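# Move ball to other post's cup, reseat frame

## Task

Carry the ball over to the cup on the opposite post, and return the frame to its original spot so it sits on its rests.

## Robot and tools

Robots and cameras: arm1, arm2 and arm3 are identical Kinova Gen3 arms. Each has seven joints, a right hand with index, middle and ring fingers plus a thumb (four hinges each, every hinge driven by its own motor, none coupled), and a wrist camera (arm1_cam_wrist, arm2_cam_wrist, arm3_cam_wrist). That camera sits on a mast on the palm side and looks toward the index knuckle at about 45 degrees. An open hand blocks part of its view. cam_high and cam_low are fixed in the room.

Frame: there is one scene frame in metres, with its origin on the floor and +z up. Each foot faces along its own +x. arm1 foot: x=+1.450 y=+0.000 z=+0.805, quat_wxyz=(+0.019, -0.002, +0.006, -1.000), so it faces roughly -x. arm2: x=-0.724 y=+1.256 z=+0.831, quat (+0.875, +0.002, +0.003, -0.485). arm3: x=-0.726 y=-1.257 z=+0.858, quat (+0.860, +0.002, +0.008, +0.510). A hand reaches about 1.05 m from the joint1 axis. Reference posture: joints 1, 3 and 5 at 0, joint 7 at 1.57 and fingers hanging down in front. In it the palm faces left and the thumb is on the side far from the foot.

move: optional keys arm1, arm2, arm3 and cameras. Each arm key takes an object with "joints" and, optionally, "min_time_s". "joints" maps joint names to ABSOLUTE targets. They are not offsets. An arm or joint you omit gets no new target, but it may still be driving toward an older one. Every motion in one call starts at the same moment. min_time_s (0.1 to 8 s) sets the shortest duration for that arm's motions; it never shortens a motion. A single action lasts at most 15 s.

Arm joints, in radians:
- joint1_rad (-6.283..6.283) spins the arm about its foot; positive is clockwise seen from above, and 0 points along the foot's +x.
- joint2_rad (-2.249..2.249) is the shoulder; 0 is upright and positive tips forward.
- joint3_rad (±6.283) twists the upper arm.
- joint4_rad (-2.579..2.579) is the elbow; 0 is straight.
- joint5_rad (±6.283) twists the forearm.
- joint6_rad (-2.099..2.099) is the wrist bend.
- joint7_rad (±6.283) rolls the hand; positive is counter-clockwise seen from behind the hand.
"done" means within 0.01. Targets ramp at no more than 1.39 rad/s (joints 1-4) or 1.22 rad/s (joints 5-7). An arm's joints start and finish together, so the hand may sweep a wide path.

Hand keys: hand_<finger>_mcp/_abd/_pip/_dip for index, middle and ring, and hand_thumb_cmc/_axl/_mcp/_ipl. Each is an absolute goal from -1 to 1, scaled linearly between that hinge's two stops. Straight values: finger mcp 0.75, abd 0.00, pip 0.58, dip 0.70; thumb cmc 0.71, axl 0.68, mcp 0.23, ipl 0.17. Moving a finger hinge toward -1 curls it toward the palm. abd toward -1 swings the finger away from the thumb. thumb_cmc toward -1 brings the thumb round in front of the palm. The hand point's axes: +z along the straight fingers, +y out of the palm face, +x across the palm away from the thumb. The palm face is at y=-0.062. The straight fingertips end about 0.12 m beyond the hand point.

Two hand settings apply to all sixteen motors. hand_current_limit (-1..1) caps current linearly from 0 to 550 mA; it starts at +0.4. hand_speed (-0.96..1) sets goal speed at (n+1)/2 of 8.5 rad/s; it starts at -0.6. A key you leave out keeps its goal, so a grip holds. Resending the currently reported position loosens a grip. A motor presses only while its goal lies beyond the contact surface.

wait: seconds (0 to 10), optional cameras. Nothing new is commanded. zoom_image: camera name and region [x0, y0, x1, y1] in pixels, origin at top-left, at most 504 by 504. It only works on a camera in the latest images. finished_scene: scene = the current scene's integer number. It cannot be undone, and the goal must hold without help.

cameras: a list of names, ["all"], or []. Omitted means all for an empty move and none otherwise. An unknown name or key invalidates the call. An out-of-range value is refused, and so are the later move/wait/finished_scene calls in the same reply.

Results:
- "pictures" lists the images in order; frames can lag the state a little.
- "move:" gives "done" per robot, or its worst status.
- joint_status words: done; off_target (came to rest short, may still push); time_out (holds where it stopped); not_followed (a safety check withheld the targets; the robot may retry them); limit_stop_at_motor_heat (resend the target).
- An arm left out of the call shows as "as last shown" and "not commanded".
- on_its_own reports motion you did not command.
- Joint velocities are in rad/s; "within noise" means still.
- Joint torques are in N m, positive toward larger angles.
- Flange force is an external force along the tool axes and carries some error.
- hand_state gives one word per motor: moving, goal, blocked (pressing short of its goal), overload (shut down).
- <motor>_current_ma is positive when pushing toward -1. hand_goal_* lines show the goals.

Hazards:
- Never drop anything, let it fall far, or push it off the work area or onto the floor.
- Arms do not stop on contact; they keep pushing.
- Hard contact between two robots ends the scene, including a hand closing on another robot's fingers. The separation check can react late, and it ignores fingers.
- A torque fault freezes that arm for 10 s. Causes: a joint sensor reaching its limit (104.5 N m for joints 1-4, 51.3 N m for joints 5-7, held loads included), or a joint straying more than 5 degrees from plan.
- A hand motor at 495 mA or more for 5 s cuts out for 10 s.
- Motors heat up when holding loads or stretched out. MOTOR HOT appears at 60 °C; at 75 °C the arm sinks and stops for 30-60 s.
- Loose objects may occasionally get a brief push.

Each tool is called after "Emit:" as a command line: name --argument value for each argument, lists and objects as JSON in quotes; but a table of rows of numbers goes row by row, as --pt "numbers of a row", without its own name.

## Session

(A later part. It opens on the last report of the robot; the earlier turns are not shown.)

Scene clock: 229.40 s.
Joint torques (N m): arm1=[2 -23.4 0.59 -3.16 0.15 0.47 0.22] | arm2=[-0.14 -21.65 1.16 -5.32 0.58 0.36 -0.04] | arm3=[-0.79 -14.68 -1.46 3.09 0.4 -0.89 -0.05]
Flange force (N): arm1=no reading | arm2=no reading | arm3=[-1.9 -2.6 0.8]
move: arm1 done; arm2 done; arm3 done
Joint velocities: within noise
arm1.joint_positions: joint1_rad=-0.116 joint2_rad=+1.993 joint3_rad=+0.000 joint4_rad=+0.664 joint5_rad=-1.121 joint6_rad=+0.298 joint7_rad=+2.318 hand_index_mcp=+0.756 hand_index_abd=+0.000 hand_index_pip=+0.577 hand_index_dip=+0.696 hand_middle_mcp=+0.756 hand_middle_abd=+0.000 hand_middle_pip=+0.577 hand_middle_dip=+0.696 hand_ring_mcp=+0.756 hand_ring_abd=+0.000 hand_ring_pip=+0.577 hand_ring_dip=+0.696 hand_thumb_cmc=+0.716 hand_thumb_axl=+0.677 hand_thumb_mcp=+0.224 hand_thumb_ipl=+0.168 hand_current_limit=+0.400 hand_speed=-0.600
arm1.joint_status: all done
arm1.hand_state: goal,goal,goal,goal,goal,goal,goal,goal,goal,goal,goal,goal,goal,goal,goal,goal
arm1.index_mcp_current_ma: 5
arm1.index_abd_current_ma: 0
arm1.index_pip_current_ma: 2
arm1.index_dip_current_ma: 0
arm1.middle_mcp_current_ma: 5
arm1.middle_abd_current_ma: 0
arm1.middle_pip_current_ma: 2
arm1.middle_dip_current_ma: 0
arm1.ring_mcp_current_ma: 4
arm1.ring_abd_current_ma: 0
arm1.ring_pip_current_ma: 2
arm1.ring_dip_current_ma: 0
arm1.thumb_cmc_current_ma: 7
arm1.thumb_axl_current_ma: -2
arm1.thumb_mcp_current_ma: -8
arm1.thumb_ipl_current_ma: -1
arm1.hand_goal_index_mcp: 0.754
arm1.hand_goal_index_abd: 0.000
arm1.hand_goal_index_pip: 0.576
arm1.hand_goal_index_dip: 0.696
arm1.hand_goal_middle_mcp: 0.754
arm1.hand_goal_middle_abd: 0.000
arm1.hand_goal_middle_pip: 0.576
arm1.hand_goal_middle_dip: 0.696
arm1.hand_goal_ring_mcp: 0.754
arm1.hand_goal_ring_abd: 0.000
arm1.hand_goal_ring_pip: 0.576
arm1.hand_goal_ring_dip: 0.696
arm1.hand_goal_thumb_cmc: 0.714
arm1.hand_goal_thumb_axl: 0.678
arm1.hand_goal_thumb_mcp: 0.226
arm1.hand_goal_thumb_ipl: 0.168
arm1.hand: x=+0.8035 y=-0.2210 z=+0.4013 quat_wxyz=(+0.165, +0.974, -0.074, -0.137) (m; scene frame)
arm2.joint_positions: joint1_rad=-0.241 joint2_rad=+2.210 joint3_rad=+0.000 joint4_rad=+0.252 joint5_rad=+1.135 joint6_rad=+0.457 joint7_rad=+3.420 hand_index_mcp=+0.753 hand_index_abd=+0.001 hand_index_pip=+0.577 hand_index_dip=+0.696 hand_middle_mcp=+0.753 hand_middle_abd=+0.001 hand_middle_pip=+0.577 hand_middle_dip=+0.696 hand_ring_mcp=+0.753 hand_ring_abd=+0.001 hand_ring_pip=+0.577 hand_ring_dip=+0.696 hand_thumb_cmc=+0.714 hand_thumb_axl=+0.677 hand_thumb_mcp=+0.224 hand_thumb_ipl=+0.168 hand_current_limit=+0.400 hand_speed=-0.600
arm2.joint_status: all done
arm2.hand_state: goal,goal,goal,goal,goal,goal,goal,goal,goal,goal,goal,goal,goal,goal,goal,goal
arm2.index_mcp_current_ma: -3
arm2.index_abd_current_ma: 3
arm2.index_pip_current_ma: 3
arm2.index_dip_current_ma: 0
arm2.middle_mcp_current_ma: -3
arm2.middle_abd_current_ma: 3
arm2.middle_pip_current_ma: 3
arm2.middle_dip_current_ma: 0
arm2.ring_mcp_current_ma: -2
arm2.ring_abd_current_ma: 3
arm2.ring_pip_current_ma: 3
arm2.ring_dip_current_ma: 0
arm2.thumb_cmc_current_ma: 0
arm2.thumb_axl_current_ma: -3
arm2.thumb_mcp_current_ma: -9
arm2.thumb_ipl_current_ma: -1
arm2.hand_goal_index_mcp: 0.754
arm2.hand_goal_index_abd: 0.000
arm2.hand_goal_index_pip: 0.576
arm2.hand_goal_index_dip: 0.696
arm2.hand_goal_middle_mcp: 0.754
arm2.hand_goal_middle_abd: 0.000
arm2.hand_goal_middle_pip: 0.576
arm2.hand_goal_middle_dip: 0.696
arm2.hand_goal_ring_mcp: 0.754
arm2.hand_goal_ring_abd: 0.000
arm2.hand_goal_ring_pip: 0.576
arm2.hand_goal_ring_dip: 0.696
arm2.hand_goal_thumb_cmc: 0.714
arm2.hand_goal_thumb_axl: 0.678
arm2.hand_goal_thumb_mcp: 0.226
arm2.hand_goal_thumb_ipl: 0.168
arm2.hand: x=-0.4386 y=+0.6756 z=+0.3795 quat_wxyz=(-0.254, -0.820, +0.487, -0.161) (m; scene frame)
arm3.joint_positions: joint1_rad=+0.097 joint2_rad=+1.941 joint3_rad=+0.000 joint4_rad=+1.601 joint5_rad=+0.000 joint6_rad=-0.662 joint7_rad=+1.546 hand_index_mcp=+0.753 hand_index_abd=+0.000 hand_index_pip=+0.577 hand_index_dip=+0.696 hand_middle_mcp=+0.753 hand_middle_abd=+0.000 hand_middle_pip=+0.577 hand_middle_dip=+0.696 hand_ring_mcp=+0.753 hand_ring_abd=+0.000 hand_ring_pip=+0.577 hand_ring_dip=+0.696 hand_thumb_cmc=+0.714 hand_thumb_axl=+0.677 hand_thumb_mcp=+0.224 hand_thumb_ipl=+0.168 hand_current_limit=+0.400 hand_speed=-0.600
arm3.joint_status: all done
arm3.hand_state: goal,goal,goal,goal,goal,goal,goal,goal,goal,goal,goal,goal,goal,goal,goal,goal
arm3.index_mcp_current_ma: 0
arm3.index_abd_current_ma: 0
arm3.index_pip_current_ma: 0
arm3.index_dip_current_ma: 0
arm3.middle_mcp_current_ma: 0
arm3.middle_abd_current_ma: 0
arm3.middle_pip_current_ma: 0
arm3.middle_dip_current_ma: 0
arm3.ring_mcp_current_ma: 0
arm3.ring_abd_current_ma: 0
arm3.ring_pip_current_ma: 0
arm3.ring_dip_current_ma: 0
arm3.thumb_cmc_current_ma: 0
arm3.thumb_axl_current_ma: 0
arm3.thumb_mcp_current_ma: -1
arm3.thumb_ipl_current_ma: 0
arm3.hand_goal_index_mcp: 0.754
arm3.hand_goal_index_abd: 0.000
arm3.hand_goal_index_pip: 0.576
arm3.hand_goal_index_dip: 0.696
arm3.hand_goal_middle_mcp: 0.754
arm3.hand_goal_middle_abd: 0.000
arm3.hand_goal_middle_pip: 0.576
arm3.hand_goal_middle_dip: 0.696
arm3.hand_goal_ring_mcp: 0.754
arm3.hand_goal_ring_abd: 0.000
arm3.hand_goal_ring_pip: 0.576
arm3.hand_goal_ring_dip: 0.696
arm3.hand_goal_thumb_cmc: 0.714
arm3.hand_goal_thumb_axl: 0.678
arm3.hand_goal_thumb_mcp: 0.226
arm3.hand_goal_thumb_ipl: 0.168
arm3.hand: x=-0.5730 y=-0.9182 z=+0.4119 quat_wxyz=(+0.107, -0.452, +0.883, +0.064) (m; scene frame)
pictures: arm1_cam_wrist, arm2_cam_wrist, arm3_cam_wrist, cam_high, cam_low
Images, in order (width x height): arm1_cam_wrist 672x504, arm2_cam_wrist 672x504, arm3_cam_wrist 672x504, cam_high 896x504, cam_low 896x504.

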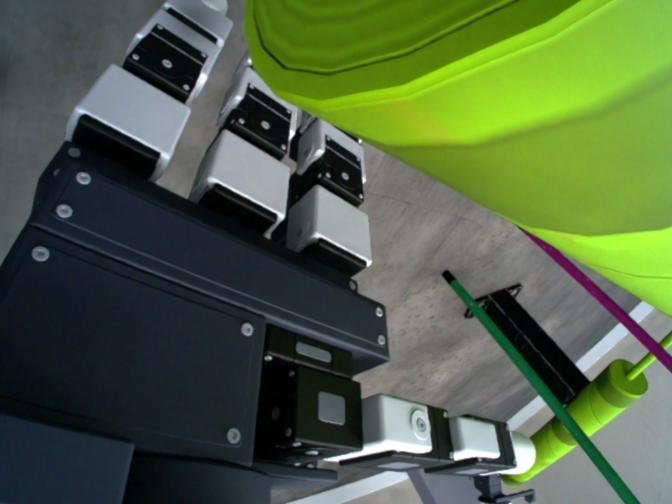

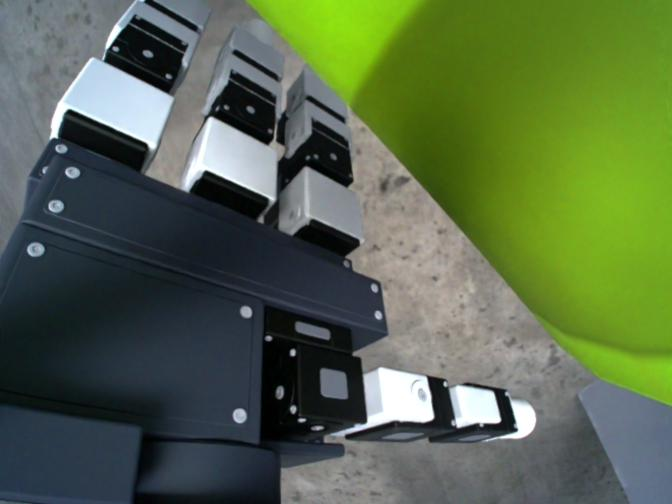

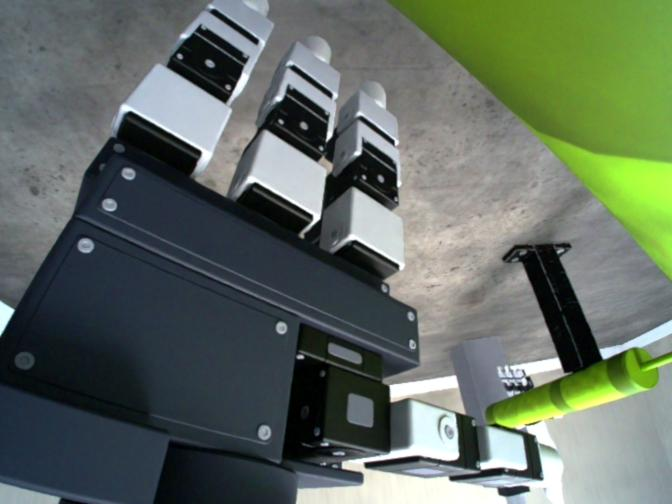

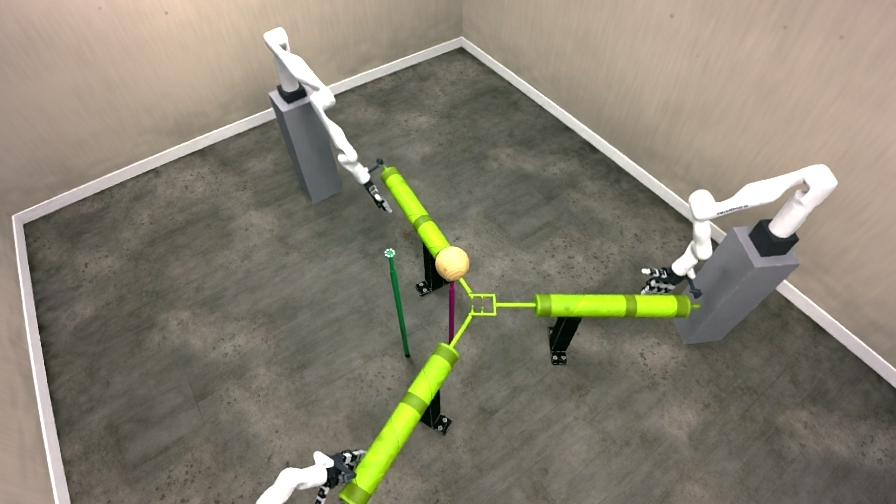

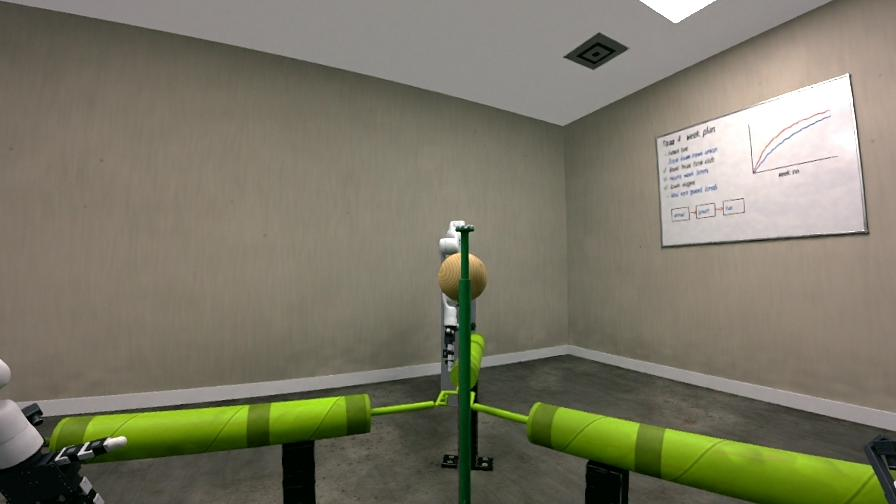

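Emit:
move --arm1 '{"joints":{"joint1_rad":-0.186,"joint2_rad":1.9602,"joint4_rad":0.6807,"joint5_rad":-1.0836,"joint6_rad":0.2754,"joint7_rad":2.2153},"min_time_s":1.5}' --arm2 '{"joints":{"joint1_rad":-0.1683,"joint2_rad":2.1085,"joint4_rad":0.4926,"joint5_rad":1.4707,"joint6_rad":0.3799,"joint7_rad":3.1187},"min_time_s":1.5}' --arm3 '{"joints":{"joint1_rad":-0.0249,"joint2_rad":1.9395,"joint4_rad":1.5977,"joint6_rad":-0.6574,"joint7_rad":1.4198},"min_time_s":1.5}' --cameras '["all"]'

Emit:
zoom_image --camera "cam_high" --region '[340, 130, 460, 250]'

Emit:
zoom_image --camera "cam_high" --region '[620, 230, 740, 350]'

Scene clock: 239.83 s.
Joint torques (N m): arm1=[2.04 -23.83 0.6 -3.23 0.18 0.33 0.23] | arm2=[-0.1 -21.93 1.16 -4.42 0.36 0.75 -0.11] | arm3=[-0.87 -14.75 -1.56 3.06 0.4 -0.87 -0.06]
Flange force (N): arm1=no reading | arm2=no reading | arm3=[-2.2 -2.5 0.8]
move: arm1 done; arm2 done; arm3 done
Joint velocities: within noise
arm1.joint_positions: joint1_rad=-0.186 joint2_rad=+1.960 joint3_rad=+0.000 joint4_rad=+0.681 joint5_rad=-1.084 joint6_rad=+0.275 joint7_rad=+2.215 hand_index_mcp=+0.756 hand_index_abd=+0.000 hand_index_pip=+0.577 hand_index_dip=+0.696 hand_middle_mcp=+0.756 hand_middle_abd=+0.000 hand_middle_pip=+0.577 hand_middle_dip=+0.696 hand_ring_mcp=+0.756 hand_ring_abd=+0.000 hand_ring_pip=+0.577 hand_ring_dip=+0.696 hand_thumb_cmc=+0.716 hand_thumb_axl=+0.677 hand_thumb_mcp=+0.224 hand_thumb_ipl=+0.168 hand_current_limit=+0.400 hand_speed=-0.600
arm1.joint_status: all done
arm1.hand_state: goal,goal,goal,goal,goal,goal,goal,goal,goal,goal,goal,goal,goal,goal,goal,goal
arm1.index_mcp_current_ma: 5
arm1.index_abd_current_ma: 0
arm1.index_pip_current_ma: 2
arm1.index_dip_current_ma: 0
arm1.middle_mcp_current_ma: 5
arm1.middle_abd_current_ma: 0
arm1.middle_pip_current_ma: 2
arm1.middle_dip_current_ma: 0
arm1.ring_mcp_current_ma: 4
arm1.ring_abd_current_ma: 0
arm1.ring_pip_current_ma: 2
arm1.ring_dip_current_ma: 0
arm1.thumb_cmc_current_ma: 7
arm1.thumb_axl_current_ma: -2
arm1.thumb_mcp_current_ma: -8
arm1.thumb_ipl_current_ma: -1
arm1.hand_goal_index_mcp: 0.754
arm1.hand_goal_index_abd: 0.000
arm1.hand_goal_index_pip: 0.576
arm1.hand_goal_index_dip: 0.696
arm1.hand_goal_middle_mcp: 0.754
arm1.hand_goal_middle_abd: 0.000
arm1.hand_goal_middle_pip: 0.576
arm1.hand_goal_middle_dip: 0.696
arm1.hand_goal_ring_mcp: 0.754
arm1.hand_goal_ring_abd: 0.000
arm1.hand_goal_ring_pip: 0.576
arm1.hand_goal_ring_dip: 0.696
arm1.hand_goal_thumb_cmc: 0.714
arm1.hand_goal_thumb_axl: 0.678
arm1.hand_goal_thumb_mcp: 0.226
arm1.hand_goal_thumb_ipl: 0.168
arm1.hand: x=+0.7992 y=-0.2603 z=+0.4159 quat_wxyz=(+0.165, +0.974, -0.074, -0.137) (m; scene frame)
arm2.joint_positions: joint1_rad=-0.168 joint2_rad=+2.109 joint3_rad=+0.000 joint4_rad=+0.493 joint5_rad=+1.471 joint6_rad=+0.380 joint7_rad=+3.119 hand_index_mcp=+0.753 hand_index_abd=+0.001 hand_index_pip=+0.577 hand_index_dip=+0.696 hand_middle_mcp=+0.753 hand_middle_abd=+0.001 hand_middle_pip=+0.577 hand_middle_dip=+0.696 hand_ring_mcp=+0.753 hand_ring_abd=+0.001 hand_ring_pip=+0.577 hand_ring_dip=+0.696 hand_thumb_cmc=+0.714 hand_thumb_axl=+0.677 hand_thumb_mcp=+0.224 hand_thumb_ipl=+0.168 hand_current_limit=+0.400 hand_speed=-0.600
arm2.joint_status: all done
arm2.hand_state: goal,goal,goal,goal,goal,goal,goal,goal,goal,goal,goal,goal,goal,goal,goal,goal
arm2.index_mcp_current_ma: -3
arm2.index_abd_current_ma: 3
arm2.index_pip_current_ma: 3
arm2.index_dip_current_ma: 0
arm2.middle_mcp_current_ma: -3
arm2.middle_abd_current_ma: 3
arm2.middle_pip_current_ma: 3
arm2.middle_dip_current_ma: 0
arm2.ring_mcp_current_ma: -2
arm2.ring_abd_current_ma: 3
arm2.ring_pip_current_ma: 3
arm2.ring_dip_current_ma: 0
arm2.thumb_cmc_current_ma: 0
arm2.thumb_axl_current_ma: -3
arm2.thumb_mcp_current_ma: -9
arm2.thumb_ipl_current_ma: -1
arm2.hand_goal_index_mcp: 0.754
arm2.hand_goal_index_abd: 0.000
arm2.hand_goal_index_pip: 0.576
arm2.hand_goal_index_dip: 0.696
arm2.hand_goal_middle_mcp: 0.754
arm2.hand_goal_middle_abd: 0.000
arm2.hand_goal_middle_pip: 0.576
arm2.hand_goal_middle_dip: 0.696
arm2.hand_goal_ring_mcp: 0.754
arm2.hand_goal_ring_abd: 0.000
arm2.hand_goal_ring_pip: 0.576
arm2.hand_goal_ring_dip: 0.696
arm2.hand_goal_thumb_cmc: 0.714
arm2.hand_goal_thumb_axl: 0.678
arm2.hand_goal_thumb_mcp: 0.226
arm2.hand_goal_thumb_ipl: 0.168
arm2.hand: x=-0.4755 y=+0.6590 z=+0.3903 quat_wxyz=(-0.254, -0.820, +0.487, -0.161) (m; scene frame)
arm3.joint_positions: joint1_rad=-0.025 joint2_rad=+1.940 joint3_rad=+0.000 joint4_rad=+1.598 joint5_rad=+0.000 joint6_rad=-0.657 joint7_rad=+1.420 hand_index_mcp=+0.753 hand_index_abd=+0.000 hand_index_pip=+0.577 hand_index_dip=+0.696 hand_middle_mcp=+0.753 hand_middle_abd=+0.000 hand_middle_pip=+0.577 hand_middle_dip=+0.696 hand_ring_mcp=+0.753 hand_ring_abd=+0.000 hand_ring_pip=+0.577 hand_ring_dip=+0.696 hand_thumb_cmc=+0.714 hand_thumb_axl=+0.677 hand_thumb_mcp=+0.224 hand_thumb_ipl=+0.168 hand_current_limit=+0.400 hand_speed=-0.600
arm3.joint_status: all done
arm3.hand_state: goal,goal,goal,goal,goal,goal,goal,goal,goal,goal,goal,goal,goal,goal,goal,goal
arm3.index_mcp_current_ma: 0
arm3.index_abd_current_ma: 0
arm3.index_pip_current_ma: 0
arm3.index_dip_current_ma: 0
arm3.middle_mcp_current_ma: 0
arm3.middle_abd_current_ma: 0
arm3.middle_pip_current_ma: 0
arm3.middle_dip_current_ma: 0
arm3.ring_mcp_current_ma: 0
arm3.ring_abd_current_ma: 0
arm3.ring_pip_current_ma: 0
arm3.ring_dip_current_ma: 0
arm3.thumb_cmc_current_ma: 0
arm3.thumb_axl_current_ma: 0
arm3.thumb_mcp_current_ma: -1
arm3.thumb_ipl_current_ma: 0
arm3.hand_goal_index_mcp: 0.754
arm3.hand_goal_index_abd: 0.000
arm3.hand_goal_index_pip: 0.576
arm3.hand_goal_index_dip: 0.696
arm3.hand_goal_middle_mcp: 0.754
arm3.hand_goal_middle_abd: 0.000
arm3.hand_goal_middle_pip: 0.576
arm3.hand_goal_middle_dip: 0.696
arm3.hand_goal_ring_mcp: 0.754
arm3.hand_goal_ring_abd: 0.000
arm3.hand_goal_ring_pip: 0.576
arm3.hand_goal_ring_dip: 0.696
arm3.hand_goal_thumb_cmc: 0.714
arm3.hand_goal_thumb_axl: 0.678
arm3.hand_goal_thumb_mcp: 0.226
arm3.hand_goal_thumb_ipl: 0.168
arm3.hand: x=-0.6070 y=-0.8925 z=+0.4151 quat_wxyz=(+0.098, -0.450, +0.884, +0.077) (m; scene frame)
pictures: arm1_cam_wrist, arm2_cam_wrist, arm3_cam_wrist, cam_high, cam_low
Images, in order (width x height): arm1_cam_wrist 672x504, arm2_cam_wrist 672x504, arm3_cam_wrist 672x504, cam_high 896x504, cam_low 896x504.

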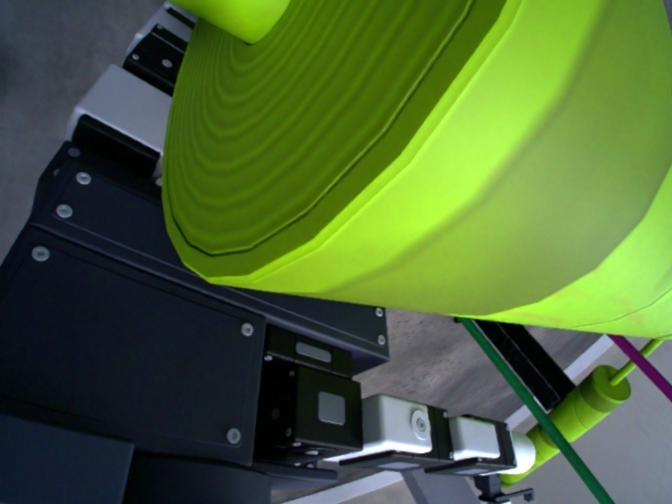

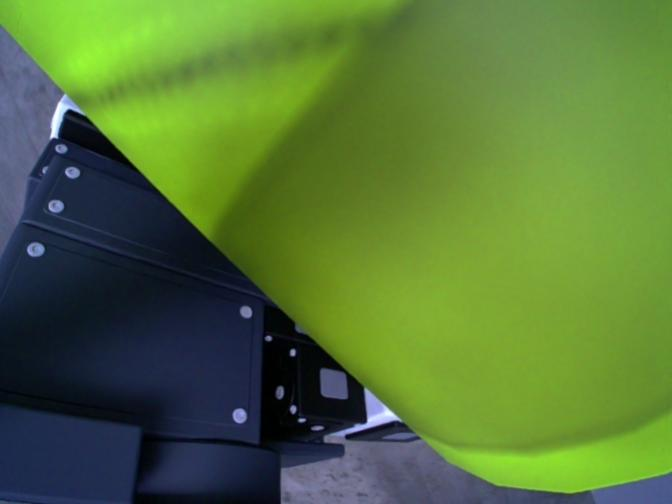

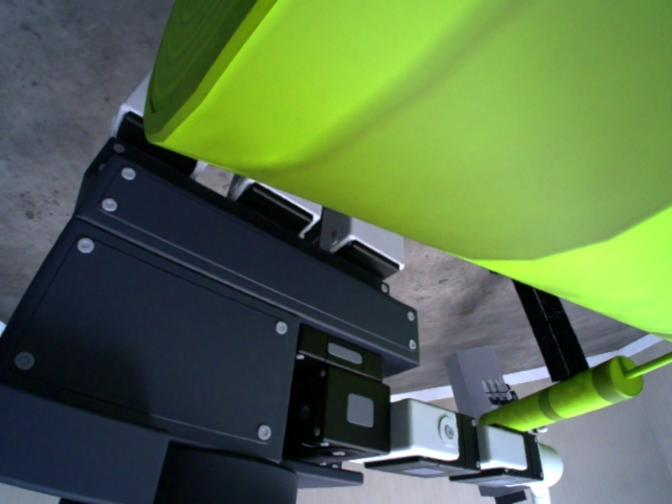

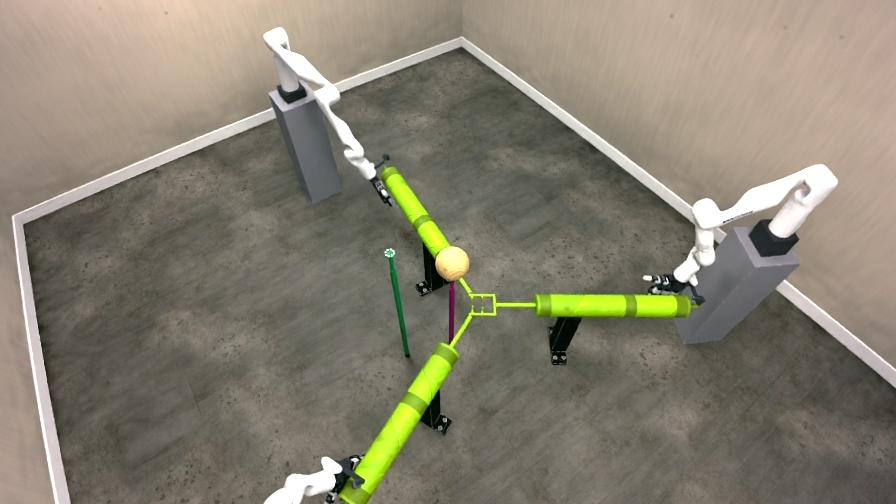

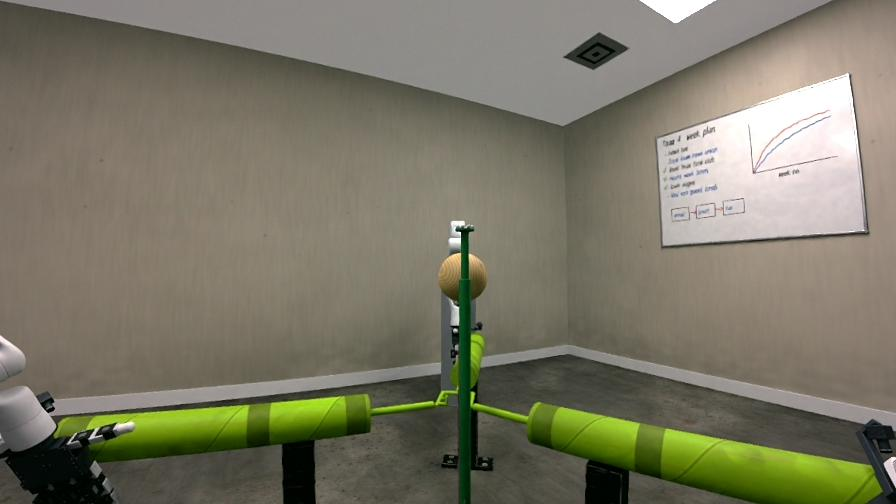

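Scaled by 4.200 from the camera's 896x504 image, which has a finer 1280x720 frame.

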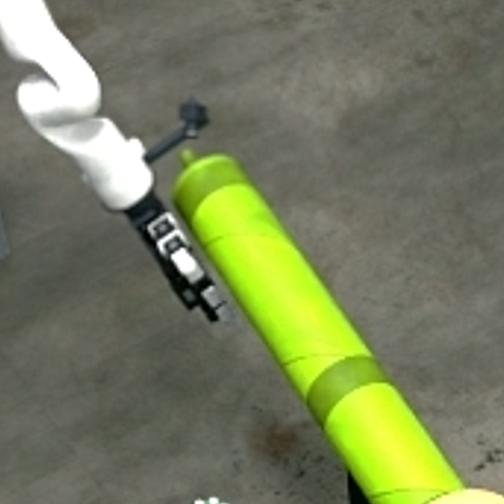

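Scaled by 4.200 from the camera's 896x504 image, which has a finer 1280x720 frame.

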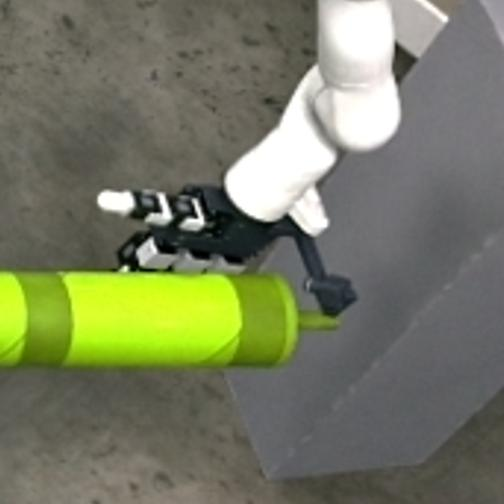

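Emit:
move --arm1 '{"joints":{"hand_speed":-0.8,"hand_index_mcp":-0.1,"hand_index_pip":-0.2,"hand_index_dip":-0.1,"hand_middle_mcp":-0.1,"hand_middle_pip":-0.2,"hand_middle_dip":-0.1,"hand_ring_mcp":-0.1,"hand_ring_pip":-0.2,"hand_ring_dip":-0.1}}' --arm2 '{"joints":{"hand_speed":-0.8,"hand_index_mcp":-0.1,"hand_index_pip":-0.2,"hand_index_dip":-0.1,"hand_middle_mcp":-0.1,"hand_middle_pip":-0.2,"hand_middle_dip":-0.1,"hand_ring_mcp":-0.1,"hand_ring_pip":-0.2,"hand_ring_dip":-0.1}}' --arm3 '{"joints":{"hand_speed":-0.8,"hand_index_mcp":-0.1,"hand_index_pip":-0.2,"hand_index_dip":-0.1,"hand_middle_mcp":-0.1,"hand_middle_pip":-0.2,"hand_middle_dip":-0.1,"hand_ring_mcp":-0.1,"hand_ring_pip":-0.2,"hand_ring_dip":-0.1}}' --cameras '["all"]'

Emit:
zoom_image --camera "cam_high" --region '[440, 270, 560, 390]'

Emit:
zoom_image --camera "cam_high" --region '[340, 130, 460, 250]'

Emit:
zoom_image --camera "cam_high" --region '[620, 230, 740, 350]'

Emit:
zoom_image --camera "cam_low" --region '[360, 330, 534, 504]'

Scene clock: 251.10 s.
Joint torques (N m): arm1=[4.05 -27.85 0.58 -5.3 -0.77 -0.41 -0.55] | arm2=[-2.7 -23.27 0.46 -4.68 0.53 0.63 0.03] | arm3=[-0.26 -13.38 -0.3 5.3 0.64 -0.54 0.15]
Flange force (N): arm1=no reading | arm2=no reading | arm3=[-5.4 1.0 6.1]
move: arm1 off_target; arm2 off_target; arm3 off_target
Joint velocities: within noise
arm1.joint_positions: joint1_rad=-0.186 joint2_rad=+1.960 joint3_rad=+0.000 joint4_rad=+0.681 joint5_rad=-1.084 joint6_rad=+0.275 joint7_rad=+2.215 hand_index_mcp=+0.206 hand_index_abd=-0.009 hand_index_pip=-0.053 hand_index_dip=-0.030 hand_middle_mcp=+0.150 hand_middle_abd=-0.004 hand_middle_pip=-0.100 hand_middle_dip=-0.040 hand_ring_mcp=+0.068 hand_ring_abd=-0.005 hand_ring_pip=-0.119 hand_ring_dip=-0.037 hand_thumb_cmc=+0.716 hand_thumb_axl=+0.677 hand_thumb_mcp=+0.224 hand_thumb_ipl=+0.168 hand_current_limit=+0.400 hand_speed=-0.800
arm1.joint_status: hand_index_mcp off_target (ended at +0.206, target -0.100); hand_index_pip off_target (ended at -0.053, target -0.200); hand_index_dip off_target (ended at -0.030, target -0.100); hand_middle_mcp off_target (ended at +0.150, target -0.100); hand_middle_pip off_target (ended at -0.100, target -0.200); hand_middle_dip off_target (ended at -0.040, target -0.100); hand_ring_mcp off_target (ended at +0.068, target -0.100); hand_ring_pip off_target (ended at -0.119, target -0.200); hand_ring_dip off_target (ended at -0.037, target -0.100); the others done
arm1.hand_state: blocked,goal,blocked,blocked,blocked,goal,blocked,blocked,blocked,goal,blocked,blocked,goal,goal,goal,goal
arm1.index_mcp_current_ma: 385
arm1.index_abd_current_ma: -24
arm1.index_pip_current_ma: 385
arm1.index_dip_current_ma: 288
arm1.middle_mcp_current_ma: 385
arm1.middle_abd_current_ma: -11
arm1.middle_pip_current_ma: 385
arm1.middle_dip_current_ma: 241
arm1.ring_mcp_current_ma: 385
arm1.ring_abd_current_ma: -12
arm1.ring_pip_current_ma: 339
arm1.ring_dip_current_ma: 257
arm1.thumb_cmc_current_ma: 7
arm1.thumb_axl_current_ma: -2
arm1.thumb_mcp_current_ma: -8
arm1.thumb_ipl_current_ma: -1
arm1.hand_goal_index_mcp: -0.100
arm1.hand_goal_index_abd: 0.000
arm1.hand_goal_index_pip: -0.200
arm1.hand_goal_index_dip: -0.100
arm1.hand_goal_middle_mcp: -0.100
arm1.hand_goal_middle_abd: 0.000
arm1.hand_goal_middle_pip: -0.200
arm1.hand_goal_middle_dip: -0.100
arm1.hand_goal_ring_mcp: -0.100
arm1.hand_goal_ring_abd: 0.000
arm1.hand_goal_ring_pip: -0.200
arm1.hand_goal_ring_dip: -0.100
arm1.hand_goal_thumb_cmc: 0.714
arm1.hand_goal_thumb_axl: 0.678
arm1.hand_goal_thumb_mcp: 0.226
arm1.hand_goal_thumb_ipl: 0.168
arm1.hand: x=+0.7992 y=-0.2604 z=+0.4159 quat_wxyz=(+0.165, +0.974, -0.074, -0.137) (m; scene frame)
arm2.joint_positions: joint1_rad=-0.168 joint2_rad=+2.109 joint3_rad=+0.000 joint4_rad=+0.493 joint5_rad=+1.471 joint6_rad=+0.380 joint7_rad=+3.119 hand_index_mcp=-0.039 hand_index_abd=+0.001 hand_index_pip=-0.177 hand_index_dip=-0.084 hand_middle_mcp=+0.154 hand_middle_abd=+0.006 hand_middle_pip=-0.137 hand_middle_dip=-0.071 hand_ring_mcp=+0.385 hand_ring_abd=+0.012 hand_ring_pip=-0.126 hand_ring_dip=-0.053 hand_thumb_cmc=+0.714 hand_thumb_axl=+0.677 hand_thumb_mcp=+0.224 hand_thumb_ipl=+0.168 hand_current_limit=+0.400 hand_speed=-0.800
arm2.joint_status: hand_index_mcp off_target (ended at -0.039, target -0.100); hand_index_pip off_target (ended at -0.177, target -0.200); hand_middle_mcp off_target (ended at +0.154, target -0.100); hand_middle_pip off_target (ended at -0.137, target -0.200); hand_middle_dip off_target (ended at -0.071, target -0.100); hand_ring_mcp off_target (ended at +0.385, target -0.100); hand_ring_pip off_target (ended at -0.126, target -0.200); hand_ring_dip off_target (ended at -0.053, target -0.100); the others done
arm2.hand_state: blocked,goal,blocked,goal,blocked,goal,blocked,blocked,blocked,goal,blocked,blocked,goal,goal,goal,goal
arm2.index_mcp_current_ma: 292
arm2.index_abd_current_ma: 3
arm2.index_pip_current_ma: 97
arm2.index_dip_current_ma: 64
arm2.middle_mcp_current_ma: 385
arm2.middle_abd_current_ma: 20
arm2.middle_pip_current_ma: 285
arm2.middle_dip_current_ma: 126
arm2.ring_mcp_current_ma: 385
arm2.ring_abd_current_ma: 42
arm2.ring_pip_current_ma: 338
arm2.ring_dip_current_ma: 210
arm2.thumb_cmc_current_ma: 0
arm2.thumb_axl_current_ma: -3
arm2.thumb_mcp_current_ma: -9
arm2.thumb_ipl_current_ma: -1
arm2.hand_goal_index_mcp: -0.100
arm2.hand_goal_index_abd: 0.000
arm2.hand_goal_index_pip: -0.200
arm2.hand_goal_index_dip: -0.100
arm2.hand_goal_middle_mcp: -0.100
arm2.hand_goal_middle_abd: 0.000
arm2.hand_goal_middle_pip: -0.200
arm2.hand_goal_middle_dip: -0.100
arm2.hand_goal_ring_mcp: -0.100
arm2.hand_goal_ring_abd: 0.000
arm2.hand_goal_ring_pip: -0.200
arm2.hand_goal_ring_dip: -0.100
arm2.hand_goal_thumb_cmc: 0.714
arm2.hand_goal_thumb_axl: 0.678
arm2.hand_goal_thumb_mcp: 0.226
arm2.hand_goal_thumb_ipl: 0.168
arm2.hand: x=-0.4755 y=+0.6590 z=+0.3903 quat_wxyz=(-0.254, -0.820, +0.487, -0.161) (m; scene frame)
arm3.joint_positions: joint1_rad=-0.025 joint2_rad=+1.939 joint3_rad=+0.000 joint4_rad=+1.598 joint5_rad=+0.000 joint6_rad=-0.657 joint7_rad=+1.420 hand_index_mcp=+0.171 hand_index_abd=+0.004 hand_index_pip=-0.097 hand_index_dip=-0.032 hand_middle_mcp=+0.099 hand_middle_abd=+0.000 hand_middle_pip=-0.131 hand_middle_dip=-0.054 hand_ring_mcp=-0.009 hand_ring_abd=-0.007 hand_ring_pip=-0.179 hand_ring_dip=-0.090 hand_thumb_cmc=+0.714 hand_thumb_axl=+0.677 hand_thumb_mcp=+0.224 hand_thumb_ipl=+0.168 hand_current_limit=+0.400 hand_speed=-0.800
arm3.joint_status: hand_index_mcp off_target (ended at +0.171, target -0.100); hand_index_pip off_target (ended at -0.097, target -0.200); hand_index_dip off_target (ended at -0.032, target -0.100); hand_middle_mcp off_target (ended at +0.099, target -0.100); hand_middle_pip off_target (ended at -0.131, target -0.200); hand_middle_dip off_target (ended at -0.054, target -0.100); hand_ring_mcp off_target (ended at -0.009, target -0.100); hand_ring_pip off_target (ended at -0.179, target -0.200); the others done
arm3.hand_state: blocked,goal,blocked,blocked,blocked,goal,blocked,blocked,blocked,goal,blocked,goal,goal,goal,goal,goal
arm3.index_mcp_current_ma: 385
arm3.index_abd_current_ma: 2
arm3.index_pip_current_ma: 281
arm3.index_dip_current_ma: 153
arm3.middle_mcp_current_ma: 385
arm3.middle_abd_current_ma: 0
arm3.middle_pip_current_ma: 154
arm3.middle_dip_current_ma: 85
arm3.ring_mcp_current_ma: 256
arm3.ring_abd_current_ma: -4
arm3.ring_pip_current_ma: 27
arm3.ring_dip_current_ma: 9
arm3.thumb_cmc_current_ma: 0
arm3.thumb_axl_current_ma: 0
arm3.thumb_mcp_current_ma: -1
arm3.thumb_ipl_current_ma: 0
arm3.hand_goal_index_mcp: -0.100
arm3.hand_goal_index_abd: 0.000
arm3.hand_goal_index_pip: -0.200
arm3.hand_goal_index_dip: -0.100
arm3.hand_goal_middle_mcp: -0.100
arm3.hand_goal_middle_abd: 0.000
arm3.hand_goal_middle_pip: -0.200
arm3.hand_goal_middle_dip: -0.100
arm3.hand_goal_ring_mcp: -0.100
arm3.hand_goal_ring_abd: 0.000
arm3.hand_goal_ring_pip: -0.200
arm3.hand_goal_ring_dip: -0.100
arm3.hand_goal_thumb_cmc: 0.714
arm3.hand_goal_thumb_axl: 0.678
arm3.hand_goal_thumb_mcp: 0.226
arm3.hand_goal_thumb_ipl: 0.168
arm3.hand: x=-0.6070 y=-0.8925 z=+0.4151 quat_wxyz=(+0.098, -0.450, +0.884, +0.077) (m; scene frame)
pictures: arm1_cam_wrist, arm2_cam_wrist, arm3_cam_wrist, cam_high, cam_low
Images, in order (width x height): arm1_cam_wrist 672x504, arm2_cam_wrist 672x504, arm3_cam_wrist 672x504, cam_high 896x504, cam_low 896x504.

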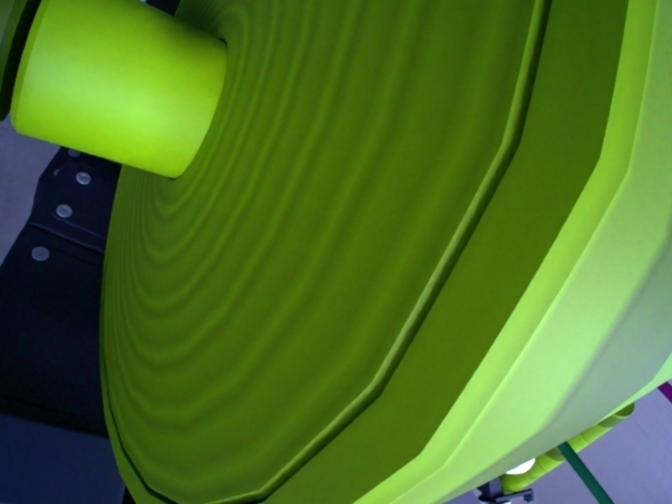

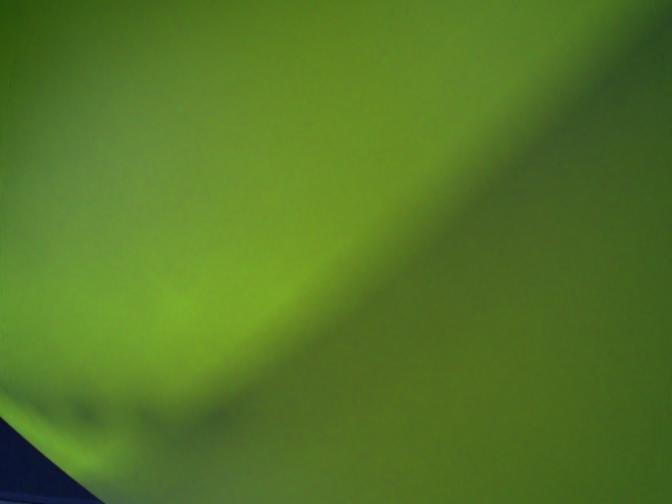

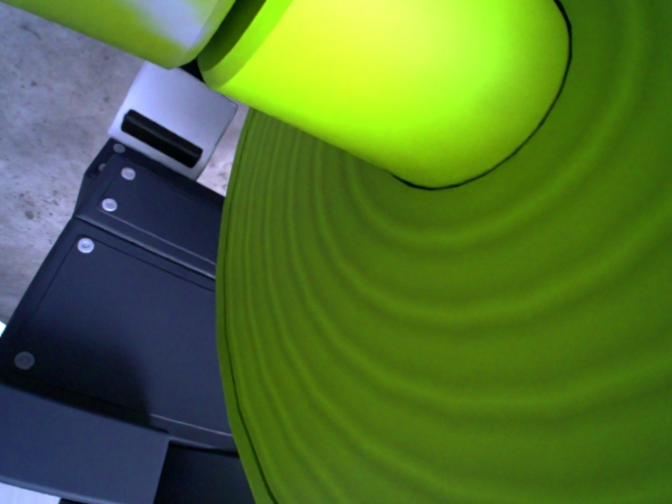

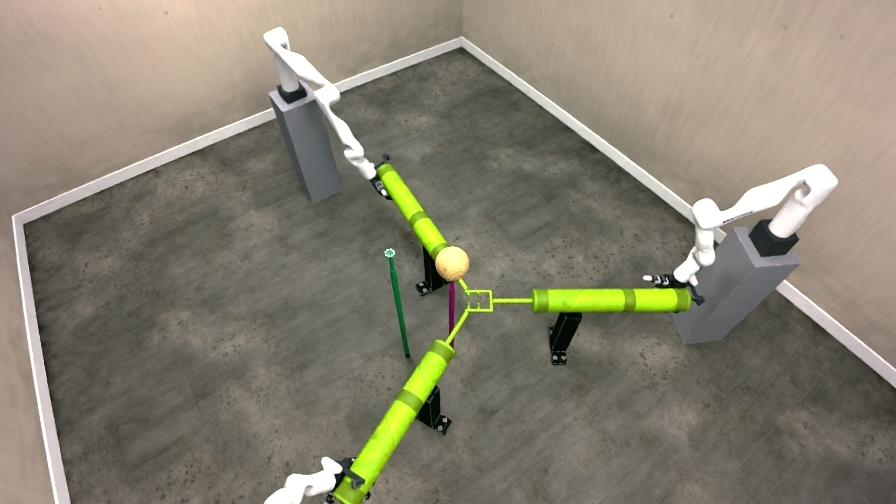

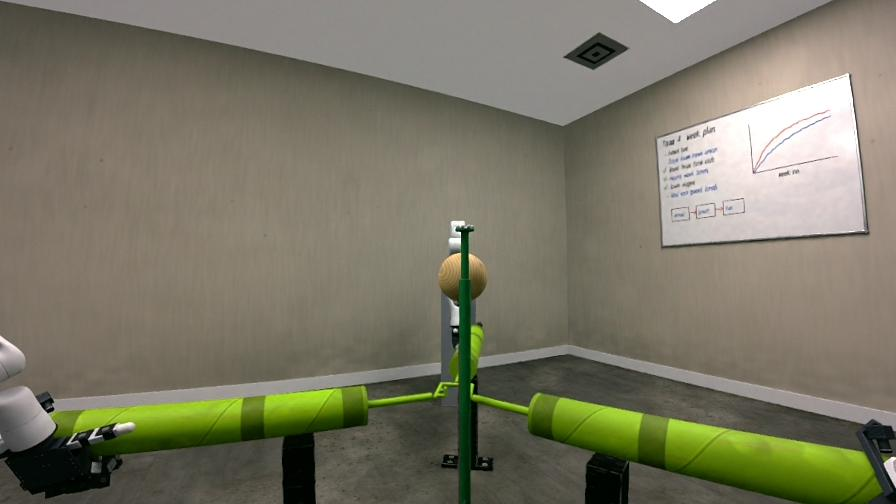

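Scaled by 4.200 from the camera's 896x504 image, which has a finer 1280x720 frame.

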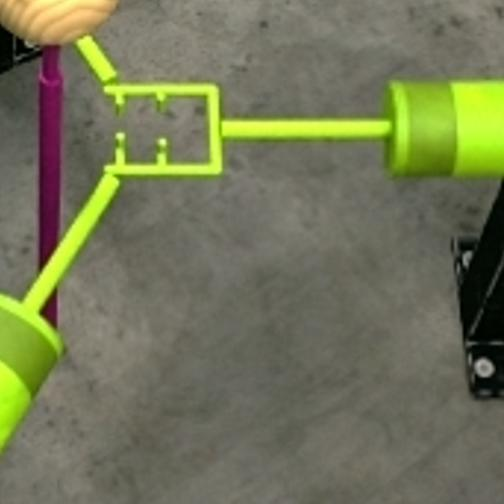

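Scaled by 4.200 from the camera's 896x504 image, which has a finer 1280x720 frame.

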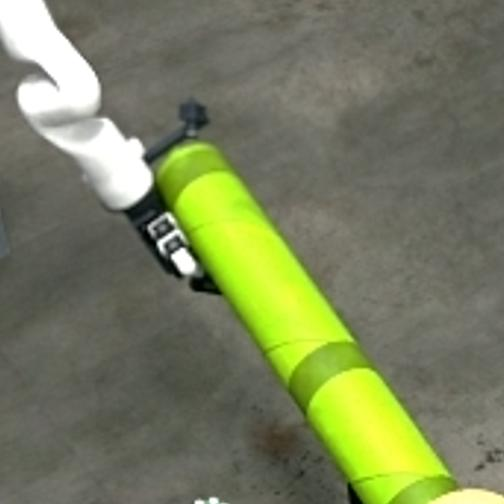

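Scaled by 4.200 from the camera's 896x504 image, which has a finer 1280x720 frame.

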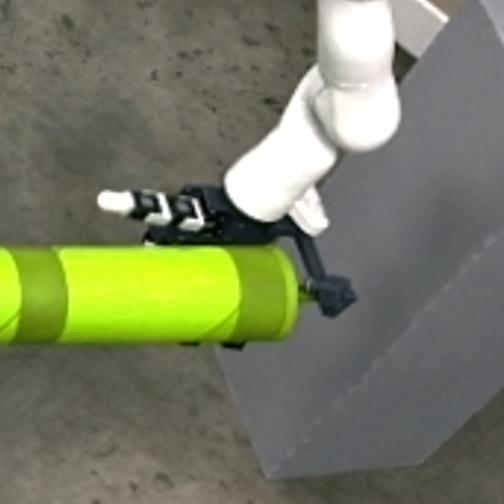

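Scaled by 2.897 from the camera's 896x504 image, which has a finer 1280x720 frame.

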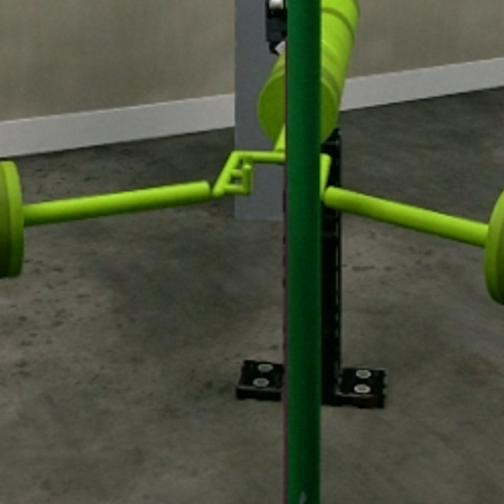

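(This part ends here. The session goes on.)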